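# Tuck chair under desk and park cart in yellow bay

## Task

Roll the office chair fully under the desk so that it finishes upright with every wheel on the floor. Move the utility cart into the yellow-taped bay so that all four of its wheels sit inside the tape line and none rests on the tape. Keep the desk roughly where it started, with its load still on top and nothing overhanging its edges. The robot must not topple or end up leaning, since that counts as failure. When finished, release whatever is held and back the robot away.

## Robot and tools

ROBOT. TidyBot++: a 0.54 m long, 0.50 m wide, 0.38 m high base on four powered casters that can drive forward, sideways and turn. On top is a single seven-joint arm with a two-finger gripper. The shoulder sits 0.12 m ahead of the base centre and 0.68 m up. Folded, the hand points down, reaches up to 0.08 m past the base front, and the elbow rises to at most 1.15 m. Arm segments: upper arm 0.42 m, forearm 0.31 m, hand 0.31 m from wrist to the hand point. Cameras: base_camera (fixed on the base, looking forward) and wrist_camera (looks along the hand).

FRAMES. Base frame: origin on the floor below the base centre, x forward, y left, z up, metres. hand_pose and "target" use this frame; the hand point lies midway between the finger pads, its z axis runs out along the fingers and the fingers open along its y axis. Odometry frame: the base frame as it was at the start; base_odometry reports there from wheel turns only, so slipping looks like travel. Heading is in rad, left positive, -3.142 to 3.142.

TOOL move. Every key except cameras and blocking forms one action; its motions start together.
- base: an object with any of translate_m (metres, forward positive, -2 to 2), strafe_m (metres, left positive, -2 to 2), rotate_rad (radians, counter-clockwise seen from above positive, -6.3 to 6.3). These are offsets from where the base last reported itself, measured along its axes at that moment; they are not poses. Translate and strafe together give one straight-line drive.
- joints: absolute targets by name, in radians: joint_1_rad (any angle; turns the arm about vertical, positive is clockwise from above, opposite to heading), joint_2_rad (-2.249 to 2.249, 0 = upper arm vertical), joint_3_rad (any angle), joint_4_rad (-2.579 to 2.579, elbow, 0 straight), joint_5_rad (any angle), joint_6_rad (-2.099 to 2.099, wrist), joint_7_rad (any angle). gripper_pos is unitless 0 (open, about 85 mm gap) to 1 (closed, squeezing). Any-angle joints take the short way, so send steps under half a turn. Done tolerances: ±0.039 for joints 1 to 4, ±0.095 for 5 to 7, ±0.03 gripper.
- target: one list of 7 numbers, an absolute hand pose in the base frame: x, y, z in metres, then quaternion qw, qx, qy, qz. Only gripper_pos may go in joints with it. The controller chooses joint angles itself, may swing the elbow and curve or overshoot. To fix a position error, add (wanted minus hand_pose reading) to your last target; to keep the hand still, resend hand_target, not hand_pose.
- speeds: caps for this action only: translate_m and strafe_m 0.05 to 0.5 m/s (give one of them for a combined drive), rotate_rad 0.1 to 1.57 rad/s.
- cameras: list of base_camera, wrist_camera or all; [] for none.
- blocking: true (default) returns when everything is at rest; false returns within about 0.5 s while motion continues. A later move replaces only the parts it names.
A call with an unknown key is invalid; an out-of-range value is refused. A refusal, or an uncommanded stop, cancels the later move, wait and finished_scene calls of that reply.

OTHER TOOLS. wait(seconds 0 to 10, cameras): lets time pass, returns state; wait(0) shows a non-blocking move's progress in "earlier move". stop(cameras): brakes all running motions, each then reads "stopped". zoom_image(camera, region [x0, y0, x1, y1] pixels, top-left origin, at most 504 by 504): enlarges part of the latest image of that camera. read_manual(section "licences"): licence texts only. finished_scene(scene: current scene number): ends the scene for good, so the goal must already hold without the robot.

RESULTS. "move" is done or the worst status. base_status, joint_status and hand_status give each motion's ending: moving, done, off_target (at rest away from target, maybe still pushing), contact_stop, time_out (base move past 14 s, or a hand pose unreachable for 10 s), not_followed (targets withheld by the self-collision check, shown as "joint command not followed" or "pose unreachable" with a "cause:"), stopped, torque_fault, limit_stop_at_motor_heat. Base "done" means the wheels turned enough, even if it slipped or was blocked. hand_status done means within 10 mm and 2 degrees. hand_target is where the joint targets would place the hand; a load makes it sag below. joint_positions, motor_effort (percent of max, peak in brackets), base_tilt (degrees, forward and right positive, about 1 degree bias), on_its_own (unrequested robot actions), "pictures" (order of images). Warnings: ARM HIT, MOTOR HOT, OVER-TEMPERATURE FAULT. Gripper at 1 reading done means it holds nothing; off_target means something is between the fingers.

CAUTIONS. The arm does not avoid obstacles and keeps pushing if blocked; a torque fault freezes the arm for 10 s. If the arm snags something above about 0.6 m while the base drives or turns, or pushes hard sideways when raised or stretched, the robot can tip; back away or pull the arm in to recover. Do not drive the arm into furniture. Keep pushes gentle and speeds modest when shoving the chair or cart. Avoid dropping objects, releasing moving parts, slams, crushing grips on parts still resting on something and fast swings of loads. Holding loads or straining a stretched arm heats the motors. Expect occasional brief tugs on held parts. Finish with the gripper open and the robot backed clear.

Each tool is called after "Emit:" by a JSON object that holds its "api" and its "payload".

## Session

Emit:
{"api": "move", "payload": {}}

Scene clock: 0.00 s.
base_odometry: x=+0.000 y=+0.000 heading=+0.000
base_tilt: forward=+0.4 right=-0.8
base_status: not commanded
joint_positions: joint_1_rad=+0.010 joint_2_rad=-0.397 joint_3_rad=+3.172 joint_4_rad=-2.534 joint_5_rad=-0.017 joint_6_rad=-0.894 joint_7_rad=+1.587 gripper_pos=+0.000
joint_status: not commanded
motor_effort: joint_1_rad=-1 joint_2_rad=-1 joint_3_rad=-1 joint_4_rad=+15 joint_5_rad=+0 joint_6_rad=+2 joint_7_rad=+0
hand_pose: x=+0.2564 y=+0.0012 z=+0.5920 quat_wxyz=(-0.011, +0.998, -0.016, +0.056) (m; base frame)
hand_target: x=+0.2572 y=+0.0012 z=+0.5925 quat_wxyz=(-0.011, +0.998, -0.016, +0.056) (m; base frame)
hand_status: not commanded
pictures: base_camera, wrist_camera
camera_calibration:
wrist_camera: T_world_to_cam=[[-0.066575, -0.996263, -0.0550209, 0.0567666], [-0.99515, 0.0703009, -0.0688128, 0.347432], [0.0724237, 0.0501728, -0.996111, 0.707786], [0, 0, 0, 1]] pos_world=[0.298266, -0.00338193, 0.732064]

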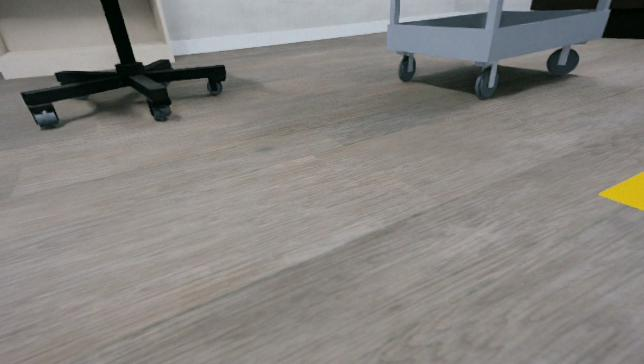

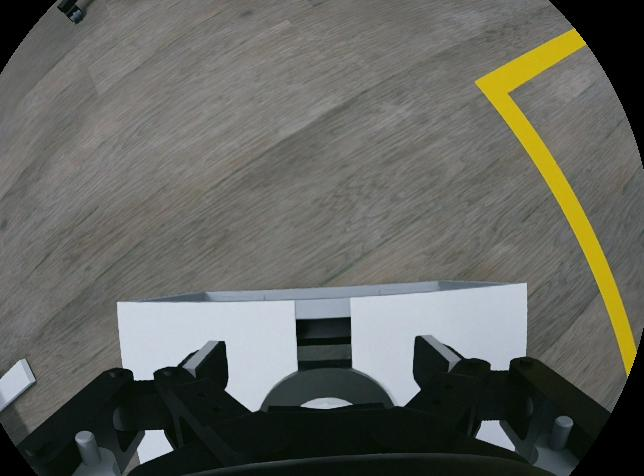

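Emit:
{"api": "move", "payload": {"joints": {"joint_6_rad":0.25}}}

Emit:
{"api": "move", "payload": {"base": {"rotate_rad":0.9}}}

Emit:
{"api": "move", "payload": {"base": {"rotate_rad":-1.8}}}

Scene clock: 5.53 s.
move: done
base_odometry: x=+0.000 y=+0.000 heading=+0.000
base_tilt: forward=+0.4 right=-0.7
base_status: not commanded
joint_positions: joint_1_rad=+0.010 joint_2_rad=-0.397 joint_3_rad=+3.172 joint_4_rad=-2.535 joint_5_rad=-0.017 joint_6_rad=+0.222 joint_7_rad=+1.587 gripper_pos=+0.000
joint_status: all done
motor_effort: joint_1_rad=+0(1) joint_2_rad=-5(6) joint_3_rad=-1(1) joint_4_rad=+19(19) joint_5_rad=-1(1) joint_6_rad=+8(9) joint_7_rad=+0(1)
hand_pose: x=+0.5144 y=-0.0161 z=+0.7960 quat_wxyz=(+0.008, +0.818, -0.020, +0.575) (m; base frame)
hand_target: x=+0.5178 y=-0.0165 z=+0.8053 quat_wxyz=(+0.008, +0.809, -0.020, +0.587) (m; base frame)
hand_status: not commanded
pictures: base_camera, wrist_camera
camera_calibration:
wrist_camera: T_world_to_cam=[[-0.0291854, -0.997984, -0.0563496, 0.0496623], [-0.373862, 0.0631806, -0.92533, 0.9815], [0.927025, -0.00593914, -0.374953, -0.0417731], [0, 0, 0, 1]] pos_world=[0.40712, -0.0126977, 0.895347]

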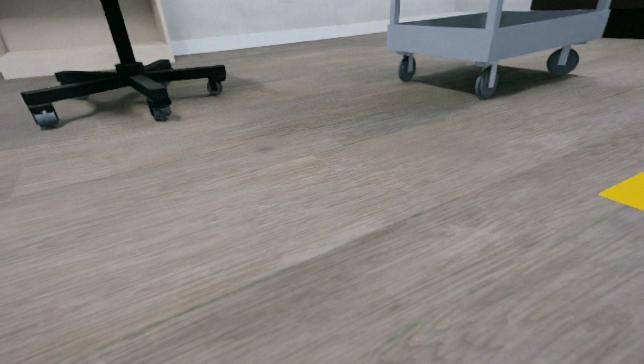

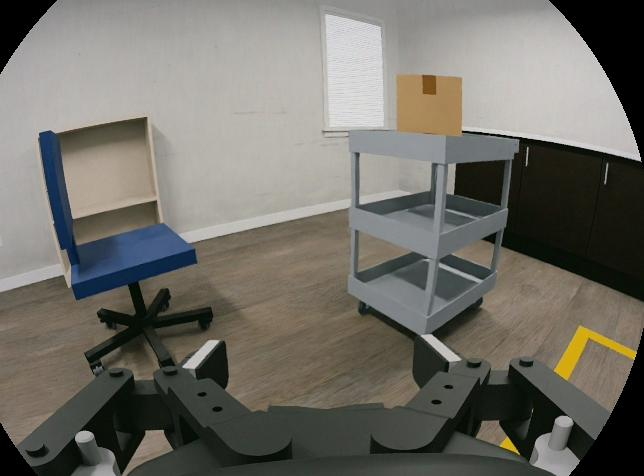

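Scene clock: 7.33 s.
move: done
base_odometry: x=+0.000 y=+0.000 heading=+0.900
base_tilt: forward=+0.4 right=-0.7
base_status: done
joint_positions: joint_1_rad=+0.010 joint_2_rad=-0.397 joint_3_rad=+3.172 joint_4_rad=-2.535 joint_5_rad=-0.017 joint_6_rad=+0.223 joint_7_rad=+1.587 gripper_pos=+0.000
joint_status: not commanded
motor_effort: joint_1_rad=-1(2) joint_2_rad=-5(6) joint_3_rad=-1(2) joint_4_rad=+19(19) joint_5_rad=+0(1) joint_6_rad=+8(9) joint_7_rad=+0(1)
hand_pose: x=+0.5145 y=-0.0161 z=+0.7961 quat_wxyz=(+0.008, +0.817, -0.020, +0.576) (m; base frame)
hand_target: x=+0.5178 y=-0.0165 z=+0.8053 quat_wxyz=(+0.008, +0.809, -0.020, +0.587) (m; base frame)
hand_status: not commanded
pictures: base_camera, wrist_camera
camera_calibration:
wrist_camera: T_world_to_cam=[[-0.0291668, -0.997986, -0.0563388, 0.0496485], [-0.373299, 0.0631601, -0.925559, 0.981581], [0.927253, -0.00596434, -0.374389, -0.0423318], [0, 0, 0, 1]] pos_world=[0.407123, -0.0127007, 0.89546]

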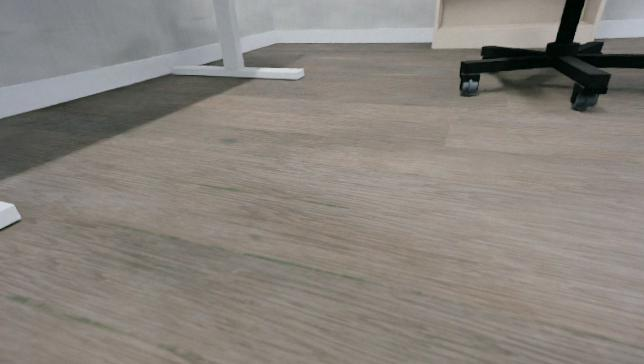

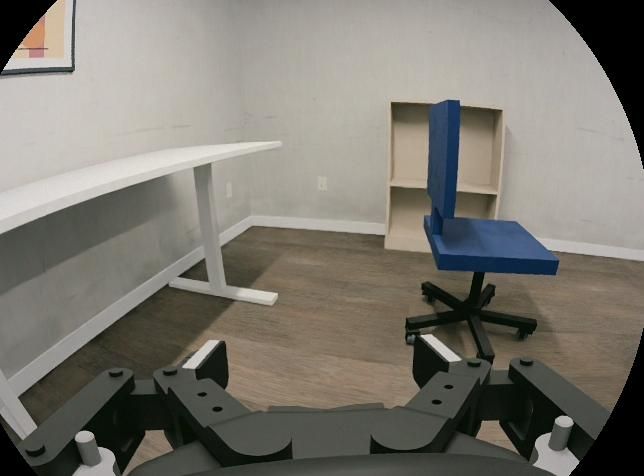

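Scene clock: 9.90 s.
move: done
base_odometry: x=+0.000 y=+0.000 heading=-0.900
base_tilt: forward=+0.4 right=-0.8
base_status: done
joint_positions: joint_1_rad=+0.010 joint_2_rad=-0.397 joint_3_rad=+3.172 joint_4_rad=-2.535 joint_5_rad=-0.017 joint_6_rad=+0.223 joint_7_rad=+1.587 gripper_pos=+0.000
joint_status: not commanded
motor_effort: joint_1_rad=+0(2) joint_2_rad=-5(6) joint_3_rad=-1(2) joint_4_rad=+19(19) joint_5_rad=+0(1) joint_6_rad=+9(9) joint_7_rad=+0(1)
hand_pose: x=+0.5145 y=-0.0161 z=+0.7964 quat_wxyz=(+0.008, +0.817, -0.020, +0.576) (m; base frame)
hand_target: x=+0.5178 y=-0.0165 z=+0.8053 quat_wxyz=(+0.008, +0.809, -0.020, +0.587) (m; base frame)
hand_status: not commanded
pictures: base_camera, wrist_camera
camera_calibration:
wrist_camera: T_world_to_cam=[[-0.0291444, -0.997987, -0.0563259, 0.0496319], [-0.372622, 0.0631354, -0.925833, 0.981678], [0.927525, -0.00599457, -0.373712, -0.0430024], [0, 0, 0, 1]] pos_world=[0.407127, -0.0127044, 0.895595]

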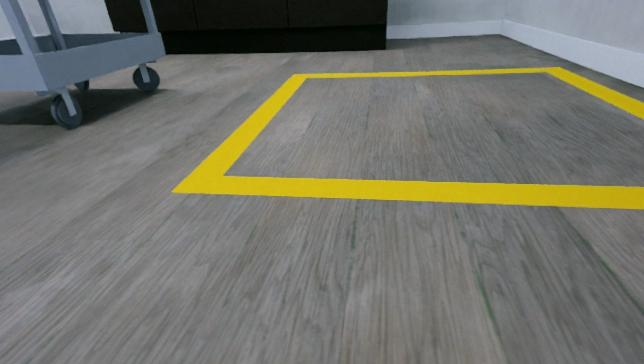

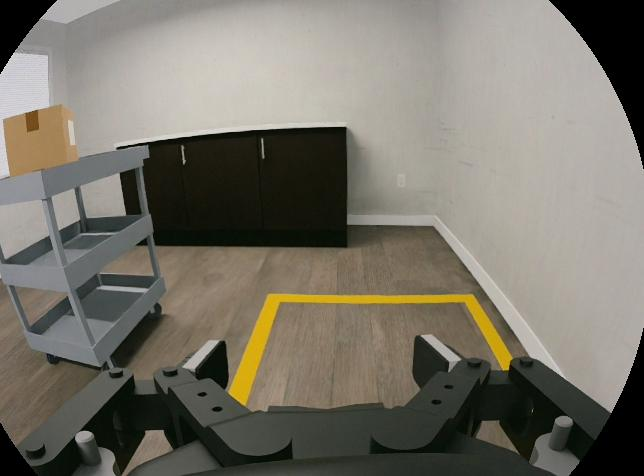

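Emit:
{"api": "move", "payload": {"base": {"rotate_rad":0.9}, "joints": {"joint_1_rad":-1.57}, "cameras": []}}

Emit:
{"api": "move", "payload": {"base": {"translate_m":0.9,"strafe_m":0.1}}}

Scene clock: 68.60 s.
move: done
base_odometry: x=+0.000 y=+0.000 heading=+0.000
base_tilt: forward=+0.4 right=-0.7
base_status: done
joint_positions: joint_1_rad=-1.553 joint_2_rad=-0.397 joint_3_rad=+3.172 joint_4_rad=-2.535 joint_5_rad=-0.017 joint_6_rad=+0.224 joint_7_rad=+1.587 gripper_pos=+0.000
joint_status: all done
motor_effort: joint_1_rad=-1(3) joint_2_rad=-5(6) joint_3_rad=-1(2) joint_4_rad=+19(20) joint_5_rad=+0(1) joint_6_rad=+8(9) joint_7_rad=+0(0)
hand_pose: x=+0.1382 y=+0.3955 z=+0.7965 quat_wxyz=(-0.400, +0.594, +0.561, +0.414) (m; base frame)
hand_target: x=+0.1317 y=+0.3989 z=+0.8053 quat_wxyz=(-0.412, +0.584, +0.561, +0.419) (m; base frame)
hand_status: not commanded
pictures: none
No camera images: "cameras" was empty.

Scene clock: 71.77 s.
move: done
base_odometry: x=+0.900 y=+0.100 heading=+0.000
base_tilt: forward=+0.4 right=-0.7
base_status: done
joint_positions: joint_1_rad=-1.555 joint_2_rad=-0.397 joint_3_rad=+3.172 joint_4_rad=-2.535 joint_5_rad=-0.017 joint_6_rad=+0.224 joint_7_rad=+1.587 gripper_pos=+0.000
joint_status: not commanded
motor_effort: joint_1_rad=-1(1) joint_2_rad=-5(6) joint_3_rad=+0(2) joint_4_rad=+19(20) joint_5_rad=+0(1) joint_6_rad=+8(9) joint_7_rad=+0(1)
hand_pose: x=+0.1375 y=+0.3955 z=+0.7965 quat_wxyz=(-0.401, +0.594, +0.562, +0.414) (m; base frame)
hand_target: x=+0.1317 y=+0.3989 z=+0.8053 quat_wxyz=(-0.412, +0.584, +0.561, +0.419) (m; base frame)
hand_status: not commanded
pictures: base_camera, wrist_camera
camera_calibration:
wrist_camera: T_world_to_cam=[[0.997797, -0.0350534, -0.0563173, -0.0725835], [-0.0653271, -0.37179, -0.926016, 0.945229], [0.0115218, 0.927655, -0.373261, 0.0655766], [0, 0, 0, 1]] pos_world=[0.133417, 0.28805, 0.895686]

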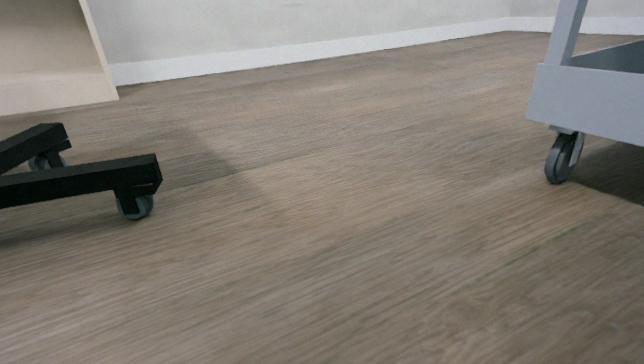

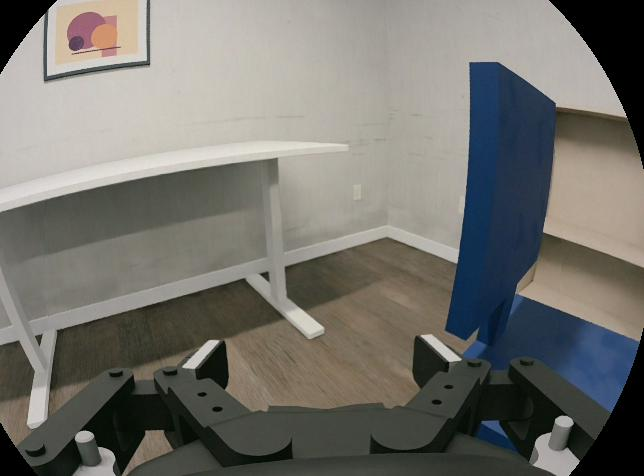

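Emit:
{"api": "move", "payload": {"joints": {"joint_6_rad":-0.894}, "cameras": []}}

Emit:
{"api": "move", "payload": {"base": {"translate_m":1.5,"strafe_m":-0.03}, "cameras": ["base_camera"]}}

Emit:
{"api": "move", "payload": {"base": {"rotate_rad":-2.57}}}

Scene clock: 78.43 s.
move: done
base_odometry: x=+0.900 y=+0.100 heading=+0.000
base_tilt: forward=+0.4 right=-0.8
base_status: not commanded
joint_positions: joint_1_rad=-1.555 joint_2_rad=-0.397 joint_3_rad=+3.172 joint_4_rad=-2.536 joint_5_rad=-0.017 joint_6_rad=-0.859 joint_7_rad=+1.587 gripper_pos=+0.000
joint_status: all done
motor_effort: joint_1_rad=-1(1) joint_2_rad=-1(5) joint_3_rad=+0(1) joint_4_rad=+15(19) joint_5_rad=+0(1) joint_6_rad=+3(9) joint_7_rad=+0(1)
hand_pose: x=+0.1191 y=+0.1473 z=+0.5928 quat_wxyz=(-0.058, +0.719, +0.691, +0.044) (m; base frame)
hand_target: x=+0.1165 y=+0.1381 z=+0.5925 quat_wxyz=(-0.048, +0.714, +0.698, +0.032) (m; base frame)
hand_status: not commanded
pictures: none
No camera images: "cameras" was empty.

Scene clock: 82.80 s.
move: done
base_odometry: x=+2.400 y=+0.070 heading=+0.000
base_tilt: forward=+0.4 right=-0.7
base_status: done
joint_positions: joint_1_rad=-1.555 joint_2_rad=-0.397 joint_3_rad=+3.172 joint_4_rad=-2.536 joint_5_rad=-0.017 joint_6_rad=-0.859 joint_7_rad=+1.587 gripper_pos=+0.000
joint_status: not commanded
motor_effort: joint_1_rad=+0(1) joint_2_rad=-1(1) joint_3_rad=+0(1) joint_4_rad=+15(15) joint_5_rad=-1(2) joint_6_rad=+2(2) joint_7_rad=+0(1)
hand_pose: x=+0.1191 y=+0.1472 z=+0.5928 quat_wxyz=(-0.058, +0.719, +0.691, +0.044) (m; base frame)
hand_target: x=+0.1165 y=+0.1381 z=+0.5925 quat_wxyz=(-0.048, +0.714, +0.698, +0.032) (m; base frame)
hand_status: not commanded
pictures: base_camera

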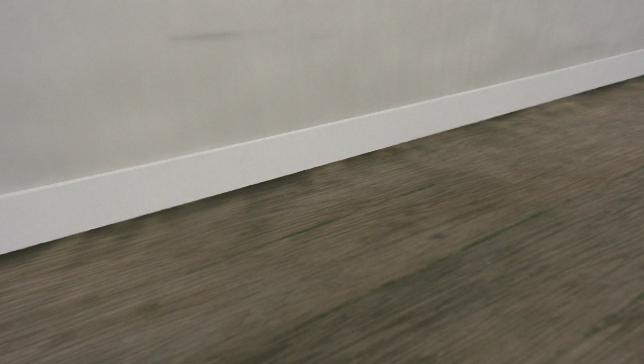

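Scene clock: 85.73 s.
move: done
base_odometry: x=+2.400 y=+0.070 heading=-2.569
base_tilt: forward=+0.4 right=-0.7
base_status: done
joint_positions: joint_1_rad=-1.555 joint_2_rad=-0.397 joint_3_rad=+3.172 joint_4_rad=-2.536 joint_5_rad=-0.017 joint_6_rad=-0.859 joint_7_rad=+1.587 gripper_pos=+0.000
joint_status: not commanded
motor_effort: joint_1_rad=-1(1) joint_2_rad=-1(2) joint_3_rad=-1(1) joint_4_rad=+15(16) joint_5_rad=+0(2) joint_6_rad=+2(2) joint_7_rad=+0(1)
hand_pose: x=+0.1191 y=+0.1471 z=+0.5927 quat_wxyz=(-0.058, +0.719, +0.692, +0.044) (m; base frame)
hand_target: x=+0.1165 y=+0.1381 z=+0.5925 quat_wxyz=(-0.048, +0.714, +0.698, +0.032) (m; base frame)
hand_status: not commanded
pictures: base_camera, wrist_camera
camera_calibration:
wrist_camera: T_world_to_cam=[[0.995912, -0.0711665, -0.0556338, -0.069246], [-0.0765414, -0.991902, -0.101346, 0.266768], [-0.0479708, 0.10519, -0.993294, 0.715744], [0, 0, 0, 1]] pos_world=[0.123717, 0.184391, 0.734128]

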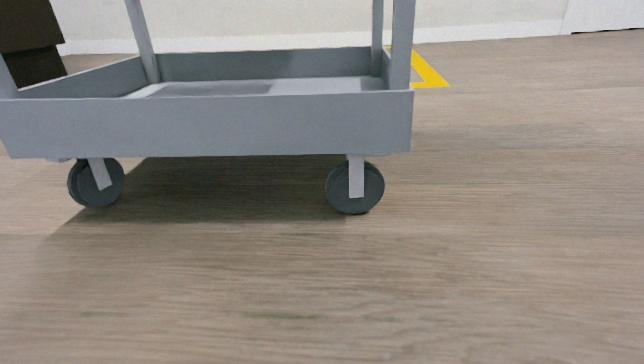

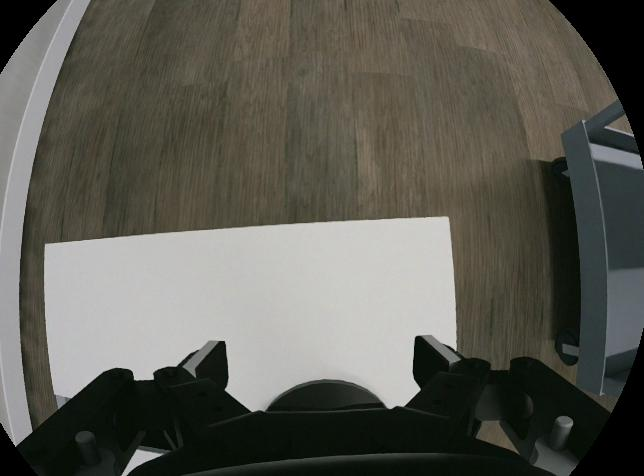

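Emit:
{"api": "move", "payload": {"base": {"strafe_m":0.21,"translate_m":0.38,"rotate_rad":-0.02}, "cameras": []}}

Emit:
{"api": "move", "payload": {"base": {"translate_m":0.35,"strafe_m":-0.02}, "speeds": {"translate_m":0.12}}}

Scene clock: 101.13 s.
move: done
base_odometry: x=+2.194 y=-0.312 heading=-2.590
base_tilt: forward=+0.4 right=-0.8
base_status: done
joint_positions: joint_1_rad=-1.555 joint_2_rad=-0.397 joint_3_rad=+3.172 joint_4_rad=-2.536 joint_5_rad=-0.017 joint_6_rad=-0.861 joint_7_rad=+1.587 gripper_pos=+0.000
joint_status: not commanded
motor_effort: joint_1_rad=+0(1) joint_2_rad=-1(2) joint_3_rad=+0(1) joint_4_rad=+15(16) joint_5_rad=+0(1) joint_6_rad=+2(3) joint_7_rad=+0(1)
hand_pose: x=+0.1190 y=+0.1466 z=+0.5927 quat_wxyz=(-0.058, +0.719, +0.692, +0.043) (m; base frame)
hand_target: x=+0.1165 y=+0.1381 z=+0.5925 quat_wxyz=(-0.048, +0.714, +0.698, +0.032) (m; base frame)
hand_status: not commanded
pictures: none
No camera images: "cameras" was empty.

Scene clock: 104.63 s.
move: done
base_odometry: x=+1.887 y=-0.478 heading=-2.590
base_tilt: forward=+0.4 right=-0.7
base_status: done
joint_positions: joint_1_rad=-1.555 joint_2_rad=-0.397 joint_3_rad=+3.172 joint_4_rad=-2.536 joint_5_rad=-0.017 joint_6_rad=-0.861 joint_7_rad=+1.587 gripper_pos=+0.000
joint_status: not commanded
motor_effort: joint_1_rad=-1(1) joint_2_rad=-1(2) joint_3_rad=-1(1) joint_4_rad=+15(16) joint_5_rad=+0(1) joint_6_rad=+2(2) joint_7_rad=+0(1)
hand_pose: x=+0.1190 y=+0.1464 z=+0.5926 quat_wxyz=(-0.057, +0.719, +0.692, +0.043) (m; base frame)
hand_target: x=+0.1165 y=+0.1381 z=+0.5925 quat_wxyz=(-0.048, +0.714, +0.698, +0.032) (m; base frame)
hand_status: not commanded
pictures: base_camera, wrist_camera
camera_calibration:
wrist_camera: T_world_to_cam=[[0.995939, -0.0708241, -0.0555913, -0.0692805], [-0.0760876, -0.992164, -0.0991065, 0.26472], [-0.0481365, 0.102934, -0.993523, 0.716199], [0, 0, 0, 1]] pos_world=[0.123616, 0.184018, 0.733944]

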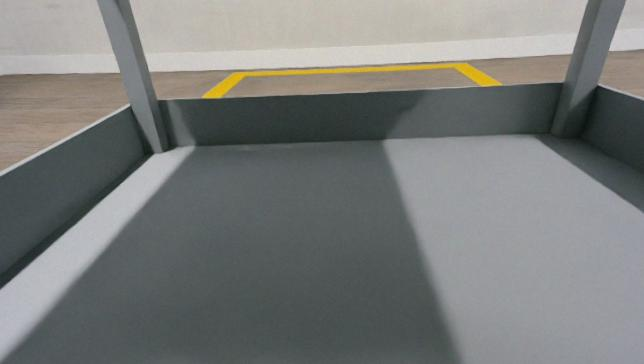

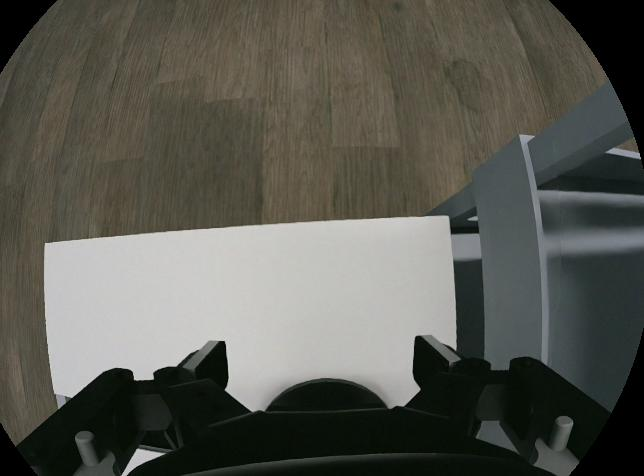

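Emit:
{"api": "move", "payload": {"base": {"translate_m":0.7,"strafe_m":-0.01}, "speeds": {"translate_m":0.15}}}

Scene clock: 117.30 s.
move: time_out
base_odometry: x=+1.287 y=-0.835 heading=-2.587
base_tilt: forward=+0.4 right=-0.8
base_status: translate_m time_out (by the wheels' count: +0.698 of +0.700); strafe_m time_out (by the wheels' count: -0.010 of -0.010)
joint_positions: joint_1_rad=-1.556 joint_2_rad=-0.398 joint_3_rad=+3.172 joint_4_rad=-2.537 joint_5_rad=-0.017 joint_6_rad=-0.865 joint_7_rad=+1.587 gripper_pos=+0.000
joint_status: not commanded
motor_effort: joint_1_rad=+0(2) joint_2_rad=+0(6) joint_3_rad=-1(2) joint_4_rad=+15(17) joint_5_rad=+0(1) joint_6_rad=+2(3) joint_7_rad=+0(1)
hand_pose: x=+0.1189 y=+0.1451 z=+0.5925 quat_wxyz=(-0.056, +0.718, +0.692, +0.041) (m; base frame)
hand_target: x=+0.1165 y=+0.1381 z=+0.5925 quat_wxyz=(-0.048, +0.714, +0.698, +0.032) (m; base frame)
hand_status: not commanded
pictures: base_camera, wrist_camera
camera_calibration:
wrist_camera: T_world_to_cam=[[0.995949, -0.070704, -0.0555555, -0.0693168], [-0.0757987, -0.992521, -0.0956954, 0.261396], [-0.0483739, 0.0995188, -0.993859, 0.716901], [0, 0, 0, 1]] pos_world=[0.123529, 0.183195, 0.733662]

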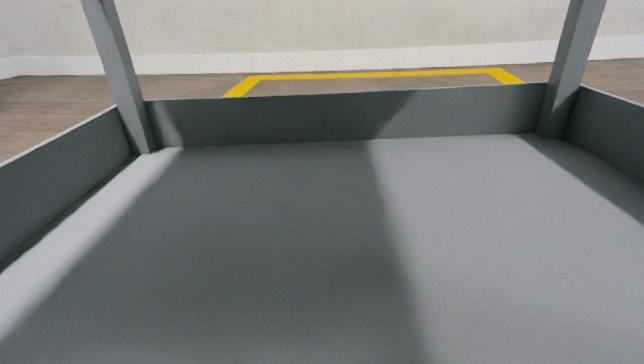

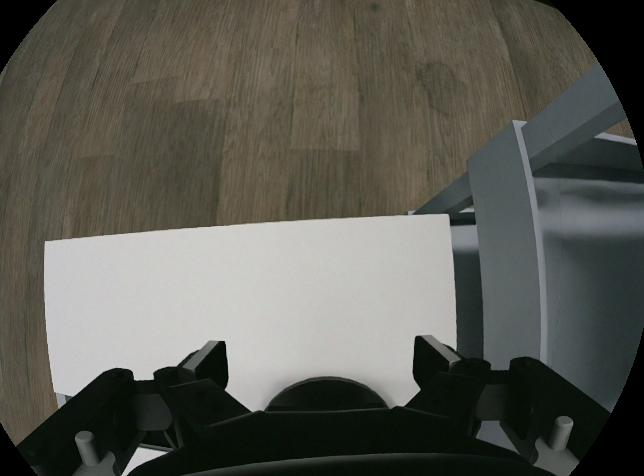

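Emit:
{"api": "move", "payload": {"base": {"translate_m":-0.45}, "cameras": ["base_camera"]}}

Emit:
{"api": "zoom_image", "payload": {"camera": "base_camera", "region": [0, 60, 500, 260]}}

Scene clock: 127.10 s.
move: done
base_odometry: x=+1.670 y=-0.599 heading=-2.588
base_tilt: forward=+0.4 right=-0.8
base_status: done
joint_positions: joint_1_rad=-1.556 joint_2_rad=-0.398 joint_3_rad=+3.172 joint_4_rad=-2.537 joint_5_rad=-0.017 joint_6_rad=-0.865 joint_7_rad=+1.587 gripper_pos=+0.000
joint_status: not commanded
motor_effort: joint_1_rad=-1(1) joint_2_rad=-1(2) joint_3_rad=+0(2) joint_4_rad=+15(15) joint_5_rad=-1(1) joint_6_rad=+2(2) joint_7_rad=+0(1)
hand_pose: x=+0.1189 y=+0.1451 z=+0.5925 quat_wxyz=(-0.056, +0.718, +0.692, +0.041) (m; base frame)
hand_target: x=+0.1165 y=+0.1381 z=+0.5925 quat_wxyz=(-0.048, +0.714, +0.698, +0.032) (m; base frame)
hand_status: not commanded
pictures: base_camera

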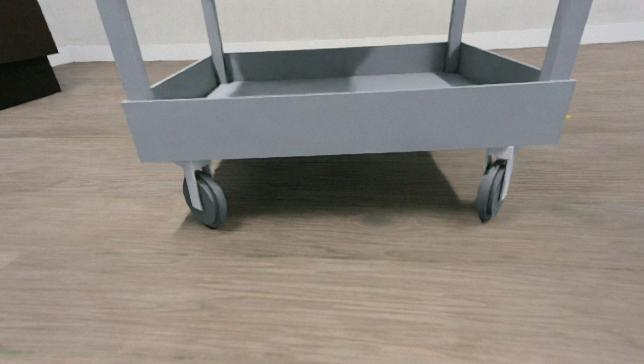

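Scaled by 1.008.

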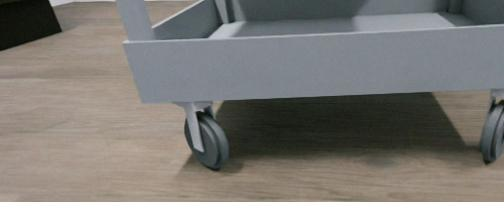

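Emit:
{"api": "move", "payload": {"base": {"translate_m":-0.2}, "joints": {"joint_1_rad":0.01,"joint_6_rad":0.1}}}

Scene clock: 136.10 s.
move: done
base_odometry: x=+1.840 y=-0.493 heading=-2.588
base_tilt: forward=+0.4 right=-0.7
base_status: done
joint_positions: joint_1_rad=-0.007 joint_2_rad=-0.398 joint_3_rad=+3.172 joint_4_rad=-2.537 joint_5_rad=-0.017 joint_6_rad=+0.067 joint_7_rad=+1.587 gripper_pos=+0.000
joint_status: all done
motor_effort: joint_1_rad=+0(2) joint_2_rad=-5(5) joint_3_rad=-1(1) joint_4_rad=+19(19) joint_5_rad=+0(1) joint_6_rad=+8(9) joint_7_rad=+0(1)
hand_pose: x=+0.4942 y=-0.0075 z=+0.7513 quat_wxyz=(+0.001, +0.860, -0.012, +0.510) (m; base frame)
hand_target: x=+0.5001 y=-0.0145 z=+0.7622 quat_wxyz=(+0.006, +0.851, -0.020, +0.525) (m; base frame)
hand_status: not commanded
pictures: base_camera, wrist_camera
camera_calibration:
wrist_camera: T_world_to_cam=[[-0.0168066, -0.998132, -0.0587357, 0.0508301], [-0.514389, 0.0590052, -0.855524, 0.949018], [0.857392, 0.0158346, -0.51442, 0.0995922], [0, 0, 0, 1]] pos_world=[0.40363, -0.00683879, 0.866126]

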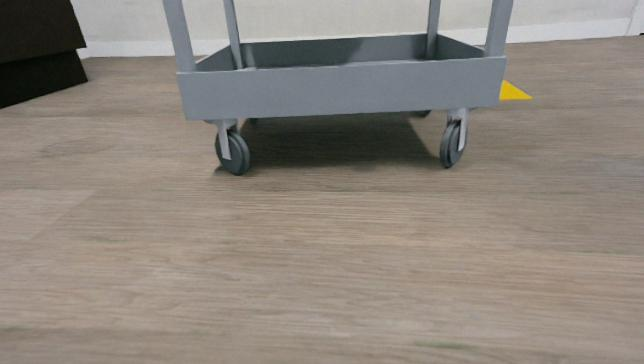

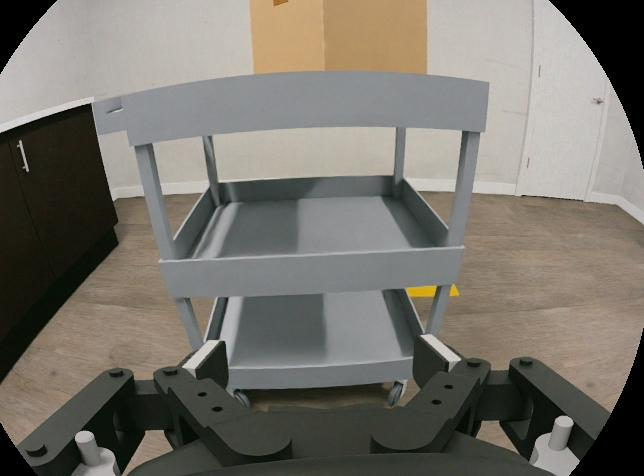

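Emit:
{"api": "move", "payload": {"base": {"rotate_rad":-0.06}, "joints": {"joint_1_rad":-1.57,"joint_6_rad":-0.894}, "cameras": []}}

Emit:
{"api": "move", "payload": {"base": {"translate_m":0.55,"strafe_m":0.02}, "speeds": {"translate_m":0.2}, "cameras": []}}

Emit:
{"api": "move", "payload": {"base": {"translate_m":0.5}, "speeds": {"translate_m":0.2}}}

Scene clock: 147.77 s.
move: done
base_odometry: x=+1.840 y=-0.493 heading=-2.649
base_tilt: forward=+0.4 right=-0.7
base_status: done
joint_positions: joint_1_rad=-1.552 joint_2_rad=-0.398 joint_3_rad=+3.172 joint_4_rad=-2.537 joint_5_rad=-0.017 joint_6_rad=-0.853 joint_7_rad=+1.587 gripper_pos=+0.000
joint_status: all done
motor_effort: joint_1_rad=+0(2) joint_2_rad=-1(5) joint_3_rad=-1(2) joint_4_rad=+15(19) joint_5_rad=-1(1) joint_6_rad=+2(9) joint_7_rad=+0(1)
hand_pose: x=+0.1196 y=+0.1490 z=+0.5931 quat_wxyz=(-0.060, +0.719, +0.690, +0.046) (m; base frame)
hand_target: x=+0.1165 y=+0.1381 z=+0.5925 quat_wxyz=(-0.048, +0.714, +0.698, +0.032) (m; base frame)
hand_status: not commanded
pictures: none
No camera images: "cameras" was empty.

Scene clock: 151.23 s.
move: done
base_odometry: x=+1.365 y=-0.771 heading=-2.650
base_tilt: forward=+0.4 right=-0.7
base_status: done
joint_positions: joint_1_rad=-1.553 joint_2_rad=-0.398 joint_3_rad=+3.172 joint_4_rad=-2.537 joint_5_rad=-0.017 joint_6_rad=-0.858 joint_7_rad=+1.587 gripper_pos=+0.000
joint_status: not commanded
motor_effort: joint_1_rad=-1(1) joint_2_rad=+0(1) joint_3_rad=-1(1) joint_4_rad=+15(15) joint_5_rad=+0(1) joint_6_rad=+2(2) joint_7_rad=+0(1)
hand_pose: x=+0.1194 y=+0.1475 z=+0.5928 quat_wxyz=(-0.059, +0.719, +0.691, +0.044) (m; base frame)
hand_target: x=+0.1165 y=+0.1381 z=+0.5925 quat_wxyz=(-0.048, +0.714, +0.698, +0.032) (m; base frame)
hand_status: not commanded
pictures: none
No camera images: "cameras" was empty.

Scene clock: 154.60 s.
move: done
base_odometry: x=+0.925 y=-1.007 heading=-2.648
base_tilt: forward=+0.2 right=-0.8
base_status: done
joint_positions: joint_1_rad=-1.555 joint_2_rad=-0.398 joint_3_rad=+3.172 joint_4_rad=-2.536 joint_5_rad=-0.017 joint_6_rad=-0.862 joint_7_rad=+1.587 gripper_pos=+0.000
joint_status: not commanded
motor_effort: joint_1_rad=-1(1) joint_2_rad=+0(5) joint_3_rad=-1(2) joint_4_rad=+15(17) joint_5_rad=+0(2) joint_6_rad=+2(3) joint_7_rad=+0(1)
hand_pose: x=+0.1191 y=+0.1463 z=+0.5927 quat_wxyz=(-0.057, +0.719, +0.692, +0.043) (m; base frame)
hand_target: x=+0.1165 y=+0.1381 z=+0.5925 quat_wxyz=(-0.048, +0.714, +0.698, +0.032) (m; base frame)
hand_status: not commanded
pictures: base_camera, wrist_camera
camera_calibration:
wrist_camera: T_world_to_cam=[[0.995878, -0.0716488, -0.0556227, -0.0692526], [-0.0769183, -0.992087, -0.0992286, 0.264763], [-0.048073, 0.103098, -0.993509, 0.716265], [0, 0, 0, 1]] pos_world=[0.123765, 0.183861, 0.734035]

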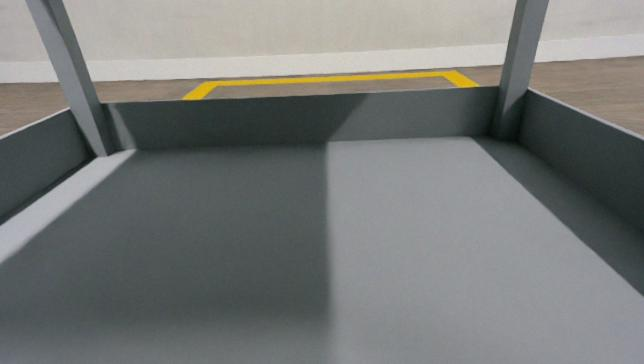

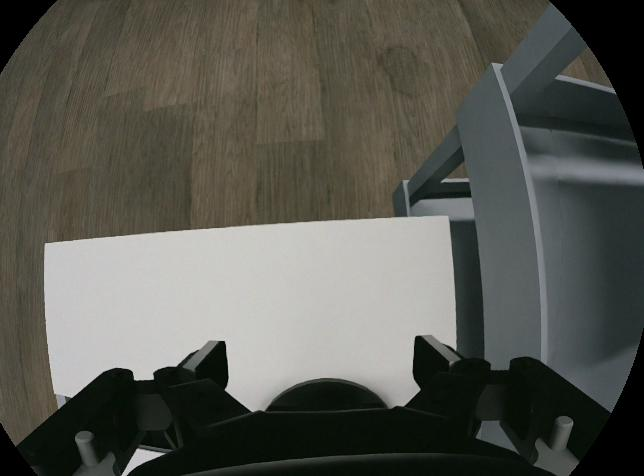

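Emit:
{"api": "move", "payload": {"base": {"translate_m":0.6}, "speeds": {"translate_m":0.1}, "cameras": ["base_camera"]}}

Scene clock: 166.80 s.
move: done
base_odometry: x=+0.397 y=-1.290 heading=-2.647
base_tilt: forward=+0.2 right=-0.8
base_status: done
joint_positions: joint_1_rad=-1.555 joint_2_rad=-0.398 joint_3_rad=+3.172 joint_4_rad=-2.536 joint_5_rad=-0.017 joint_6_rad=-0.862 joint_7_rad=+1.587 gripper_pos=+0.000
joint_status: not commanded
motor_effort: joint_1_rad=+0(1) joint_2_rad=-1(3) joint_3_rad=-1(1) joint_4_rad=+15(15) joint_5_rad=+0(1) joint_6_rad=+2(3) joint_7_rad=+0(1)
hand_pose: x=+0.1191 y=+0.1463 z=+0.5927 quat_wxyz=(-0.057, +0.719, +0.692, +0.043) (m; base frame)
hand_target: x=+0.1165 y=+0.1381 z=+0.5925 quat_wxyz=(-0.048, +0.714, +0.698, +0.032) (m; base frame)
hand_status: not commanded
pictures: base_camera

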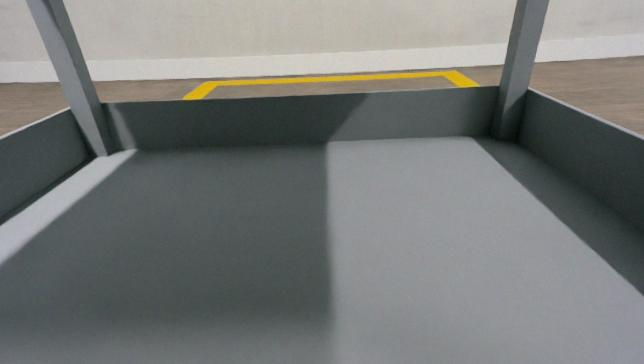

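Emit:
{"api": "move", "payload": {"base": {"translate_m":-0.5}, "cameras": ["base_camera"]}}

Emit:
{"api": "zoom_image", "payload": {"camera": "base_camera", "region": [120, 90, 320, 240]}}

Emit:
{"api": "zoom_image", "payload": {"camera": "base_camera", "region": [370, 90, 570, 240]}}

Scene clock: 175.50 s.
move: done
base_odometry: x=+0.837 y=-1.053 heading=-2.647
base_tilt: forward=+0.4 right=-0.8
base_status: done
joint_positions: joint_1_rad=-1.555 joint_2_rad=-0.398 joint_3_rad=+3.172 joint_4_rad=-2.536 joint_5_rad=-0.017 joint_6_rad=-0.862 joint_7_rad=+1.587 gripper_pos=+0.000
joint_status: not commanded
motor_effort: joint_1_rad=-1(1) joint_2_rad=-1(2) joint_3_rad=-1(1) joint_4_rad=+15(16) joint_5_rad=+0(1) joint_6_rad=+2(2) joint_7_rad=+1(1)
hand_pose: x=+0.1191 y=+0.1463 z=+0.5927 quat_wxyz=(-0.057, +0.719, +0.692, +0.043) (m; base frame)
hand_target: x=+0.1165 y=+0.1381 z=+0.5925 quat_wxyz=(-0.048, +0.714, +0.698, +0.032) (m; base frame)
hand_status: not commanded
pictures: base_camera

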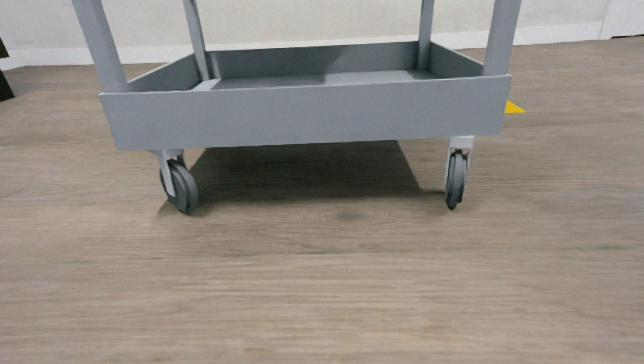

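Scaled by 2.520.

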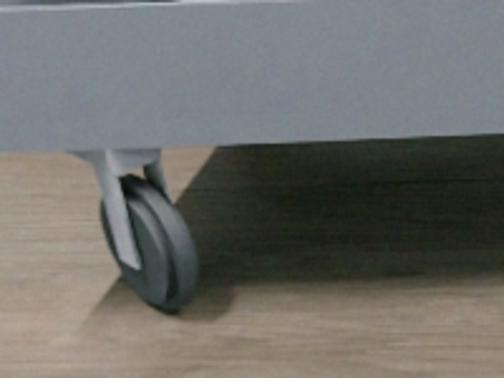

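Scaled by 2.520.

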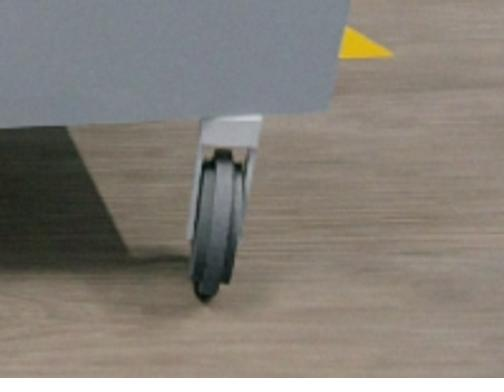

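Emit:
{"api": "move", "payload": {"base": {"strafe_m":0.28}, "cameras": []}}

Emit:
{"api": "move", "payload": {"base": {"translate_m":0.75}, "speeds": {"translate_m":0.2}, "cameras": ["base_camera"]}}

Scene clock: 183.27 s.
move: done
base_odometry: x=+0.970 y=-1.300 heading=-2.647
base_tilt: forward=+0.4 right=-0.7
base_status: done
joint_positions: joint_1_rad=-1.555 joint_2_rad=-0.397 joint_3_rad=+3.172 joint_4_rad=-2.535 joint_5_rad=-0.017 joint_6_rad=-0.863 joint_7_rad=+1.587 gripper_pos=+0.000
joint_status: not commanded
motor_effort: joint_1_rad=-1(1) joint_2_rad=-1(4) joint_3_rad=+0(1) joint_4_rad=+15(16) joint_5_rad=+0(1) joint_6_rad=+2(3) joint_7_rad=+0(1)
hand_pose: x=+0.1191 y=+0.1464 z=+0.5929 quat_wxyz=(-0.057, +0.719, +0.692, +0.042) (m; base frame)
hand_target: x=+0.1165 y=+0.1381 z=+0.5925 quat_wxyz=(-0.048, +0.714, +0.698, +0.032) (m; base frame)
hand_status: not commanded
pictures: none
No camera images: "cameras" was empty.

Scene clock: 187.77 s.
move: done
base_odometry: x=+0.310 y=-1.655 heading=-2.647
base_tilt: forward=+0.4 right=-0.7
base_status: done
joint_positions: joint_1_rad=-1.555 joint_2_rad=-0.397 joint_3_rad=+3.172 joint_4_rad=-2.535 joint_5_rad=-0.017 joint_6_rad=-0.864 joint_7_rad=+1.587 gripper_pos=+0.000
joint_status: not commanded
motor_effort: joint_1_rad=+0(1) joint_2_rad=-1(2) joint_3_rad=-1(2) joint_4_rad=+15(16) joint_5_rad=-1(2) joint_6_rad=+2(3) joint_7_rad=+0(1)
hand_pose: x=+0.1190 y=+0.1464 z=+0.5929 quat_wxyz=(-0.057, +0.719, +0.692, +0.042) (m; base frame)
hand_target: x=+0.1165 y=+0.1381 z=+0.5925 quat_wxyz=(-0.048, +0.714, +0.698, +0.032) (m; base frame)
hand_status: not commanded
pictures: base_camera

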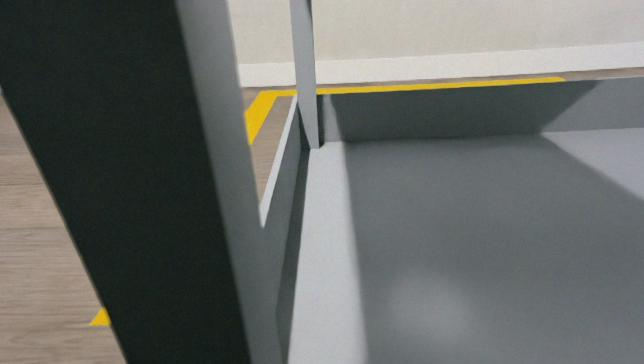

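Emit:
{"api": "move", "payload": {"base": {"translate_m":-0.15,"strafe_m":-0.2}, "cameras": []}}

Emit:
{"api": "move", "payload": {"base": {"translate_m":0.72}, "speeds": {"translate_m":0.25}, "cameras": ["base_camera"]}}

Scene clock: 195.60 s.
move: done
base_odometry: x=+0.347 y=-1.408 heading=-2.647
base_tilt: forward=+0.4 right=-0.7
base_status: done
joint_positions: joint_1_rad=-1.555 joint_2_rad=-0.397 joint_3_rad=+3.172 joint_4_rad=-2.535 joint_5_rad=-0.017 joint_6_rad=-0.866 joint_7_rad=+1.587 gripper_pos=+0.000
joint_status: not commanded
motor_effort: joint_1_rad=-1(1) joint_2_rad=+0(3) joint_3_rad=-1(1) joint_4_rad=+15(16) joint_5_rad=+0(1) joint_6_rad=+2(3) joint_7_rad=+0(1)
hand_pose: x=+0.1190 y=+0.1457 z=+0.5928 quat_wxyz=(-0.056, +0.719, +0.692, +0.041) (m; base frame)
hand_target: x=+0.1165 y=+0.1381 z=+0.5925 quat_wxyz=(-0.048, +0.714, +0.698, +0.032) (m; base frame)
hand_status: not commanded
pictures: none
No camera images: "cameras" was empty.

Scene clock: 199.27 s.
move: done
base_odometry: x=-0.287 y=-1.750 heading=-2.647
base_tilt: forward=+0.4 right=-0.8
base_status: done
joint_positions: joint_1_rad=-1.556 joint_2_rad=-0.397 joint_3_rad=+3.172 joint_4_rad=-2.535 joint_5_rad=-0.017 joint_6_rad=-0.866 joint_7_rad=+1.587 gripper_pos=+0.000
joint_status: not commanded
motor_effort: joint_1_rad=-1(1) joint_2_rad=-1(3) joint_3_rad=-1(2) joint_4_rad=+14(16) joint_5_rad=+0(1) joint_6_rad=+2(2) joint_7_rad=+1(1)
hand_pose: x=+0.1189 y=+0.1456 z=+0.5928 quat_wxyz=(-0.056, +0.718, +0.692, +0.041) (m; base frame)
hand_target: x=+0.1165 y=+0.1381 z=+0.5925 quat_wxyz=(-0.048, +0.714, +0.698, +0.032) (m; base frame)
hand_status: not commanded
pictures: base_camera

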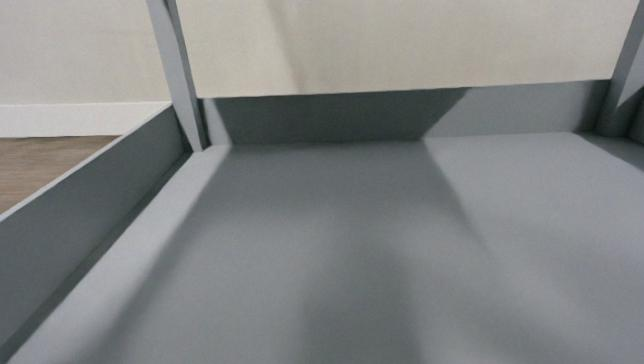

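Emit:
{"api": "move", "payload": {"base": {"translate_m":-0.6}, "joints": {"joint_1_rad":0.01,"joint_6_rad":0.0}}}

Scene clock: 205.30 s.
move: done
base_odometry: x=+0.241 y=-1.464 heading=-2.646
base_tilt: forward=+0.4 right=-0.8
base_status: done
joint_positions: joint_1_rad=-0.007 joint_2_rad=-0.397 joint_3_rad=+3.172 joint_4_rad=-2.535 joint_5_rad=-0.017 joint_6_rad=-0.033 joint_7_rad=+1.587 gripper_pos=+0.000
joint_status: all done
motor_effort: joint_1_rad=-1(2) joint_2_rad=-4(5) joint_3_rad=-1(1) joint_4_rad=+18(19) joint_5_rad=+0(2) joint_6_rad=+8(9) joint_7_rad=+0(1)
hand_pose: x=+0.4786 y=-0.0064 z=+0.7253 quat_wxyz=(-0.001, +0.884, -0.012, +0.467) (m; base frame)
hand_target: x=+0.4848 y=-0.0131 z=+0.7351 quat_wxyz=(+0.004, +0.876, -0.020, +0.482) (m; base frame)
hand_status: not commanded
pictures: base_camera, wrist_camera
camera_calibration:
wrist_camera: T_world_to_cam=[[-0.0200471, -0.998012, -0.0597562, 0.0524929], [-0.596632, 0.0599013, -0.800276, 0.917997], [0.802264, 0.0196093, -0.596647, 0.185684], [0, 0, 0, 1]] pos_world=[0.399791, -0.00624188, 0.848576]

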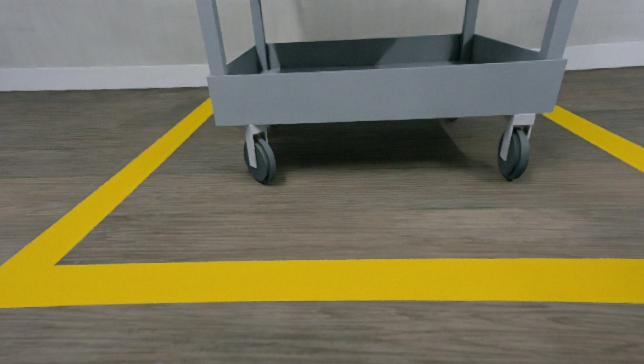

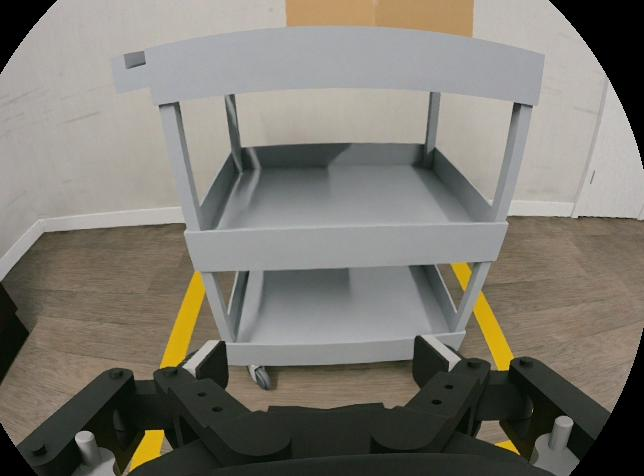

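Emit:
{"api": "move", "payload": {"base": {"rotate_rad":3.02}, "joints": {"joint_6_rad":0.2}, "cameras": []}}

Emit:
{"api": "move", "payload": {"base": {"translate_m":-0.37,"strafe_m":1.35}}}

Scene clock: 228.23 s.
move: done
base_odometry: x=+0.241 y=-1.464 heading=+0.373
base_tilt: forward=+0.4 right=-0.7
base_status: done
joint_positions: joint_1_rad=-0.003 joint_2_rad=-0.397 joint_3_rad=+3.172 joint_4_rad=-2.532 joint_5_rad=-0.017 joint_6_rad=+0.185 joint_7_rad=+1.587 gripper_pos=+0.000
joint_status: all done
motor_effort: joint_1_rad=+0(2) joint_2_rad=-5(6) joint_3_rad=-1(2) joint_4_rad=+19(21) joint_5_rad=+0(2) joint_6_rad=+8(10) joint_7_rad=+0(0)
hand_pose: x=+0.5114 y=-0.0106 z=+0.7870 quat_wxyz=(+0.003, +0.827, -0.015, +0.562) (m; base frame)
hand_target: x=+0.5126 y=-0.0158 z=+0.7907 quat_wxyz=(+0.007, +0.823, -0.020, +0.567) (m; base frame)
hand_status: not commanded
pictures: none
No camera images: "cameras" was empty.

Scene clock: 231.87 s.
move: done
base_odometry: x=-0.595 y=-0.342 heading=+0.374
base_tilt: forward=+0.4 right=-0.8
base_status: done
joint_positions: joint_1_rad=-0.003 joint_2_rad=-0.397 joint_3_rad=+3.172 joint_4_rad=-2.532 joint_5_rad=-0.017 joint_6_rad=+0.185 joint_7_rad=+1.587 gripper_pos=+0.000
joint_status: not commanded
motor_effort: joint_1_rad=-1(2) joint_2_rad=-5(6) joint_3_rad=-1(2) joint_4_rad=+19(20) joint_5_rad=+1(2) joint_6_rad=+9(9) joint_7_rad=+0(1)
hand_pose: x=+0.5114 y=-0.0107 z=+0.7870 quat_wxyz=(+0.003, +0.827, -0.015, +0.562) (m; base frame)
hand_target: x=+0.5126 y=-0.0158 z=+0.7907 quat_wxyz=(+0.007, +0.823, -0.020, +0.567) (m; base frame)
hand_status: not commanded
pictures: base_camera, wrist_camera
camera_calibration:
wrist_camera: T_world_to_cam=[[-0.0173889, -0.998228, -0.0568992, 0.0488856], [-0.405506, 0.0590583, -0.912183, 0.97754], [0.913927, 0.00721114, -0.405814, -0.0112005], [0, 0, 0, 1]] pos_world=[0.407484, -0.00885206, 0.889931]

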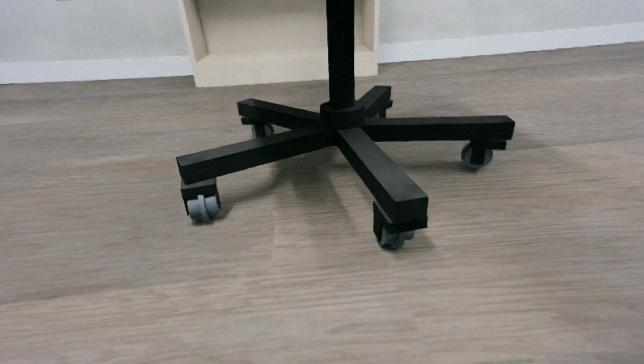

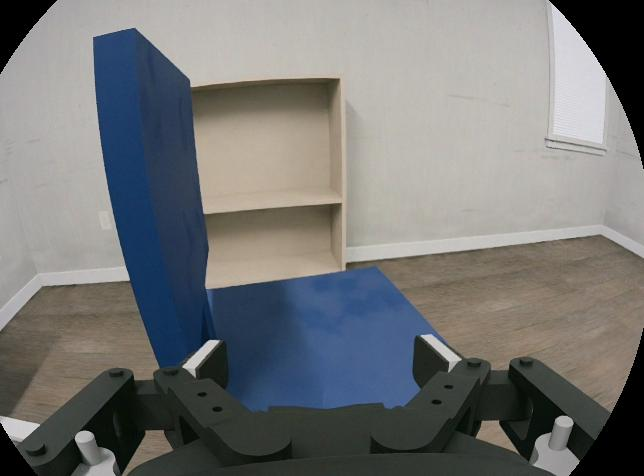

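Emit:
{"api": "move", "payload": {"base": {"strafe_m":0.245}, "joints": {"joint_6_rad":0.57}}}

Scene clock: 245.77 s.
move: done
base_odometry: x=-0.685 y=-0.114 heading=+0.374
base_tilt: forward=+0.4 right=-0.7
base_status: done
joint_positions: joint_1_rad=-0.003 joint_2_rad=-0.397 joint_3_rad=+3.172 joint_4_rad=-2.533 joint_5_rad=-0.017 joint_6_rad=+0.547 joint_7_rad=+1.587 gripper_pos=+0.000
joint_status: all done
motor_effort: joint_1_rad=-1(1) joint_2_rad=-5(7) joint_3_rad=-1(2) joint_4_rad=+20(22) joint_5_rad=+0(2) joint_6_rad=+9(10) joint_7_rad=+0(1)
hand_pose: x=+0.5331 y=-0.0143 z=+0.8960 quat_wxyz=(+0.008, +0.713, -0.015, +0.701) (m; base frame)
hand_target: x=+0.5329 y=-0.0196 z=+0.9033 quat_wxyz=(+0.013, +0.705, -0.020, +0.709) (m; base frame)
hand_status: not commanded
pictures: base_camera, wrist_camera
camera_calibration:
wrist_camera: T_world_to_cam=[[-0.0074655, -0.998769, -0.0490314, 0.0395748], [-0.0576296, 0.049381, -0.997116, 0.976528], [0.99831, -0.00461831, -0.0579274, -0.343627], [0, 0, 0, 1]] pos_world=[0.399619, -0.0102828, 0.955747]

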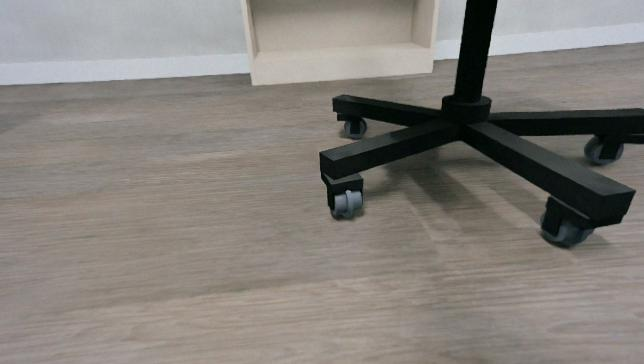

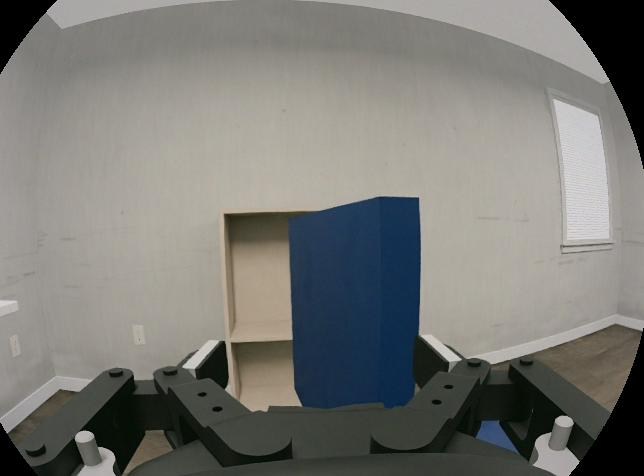

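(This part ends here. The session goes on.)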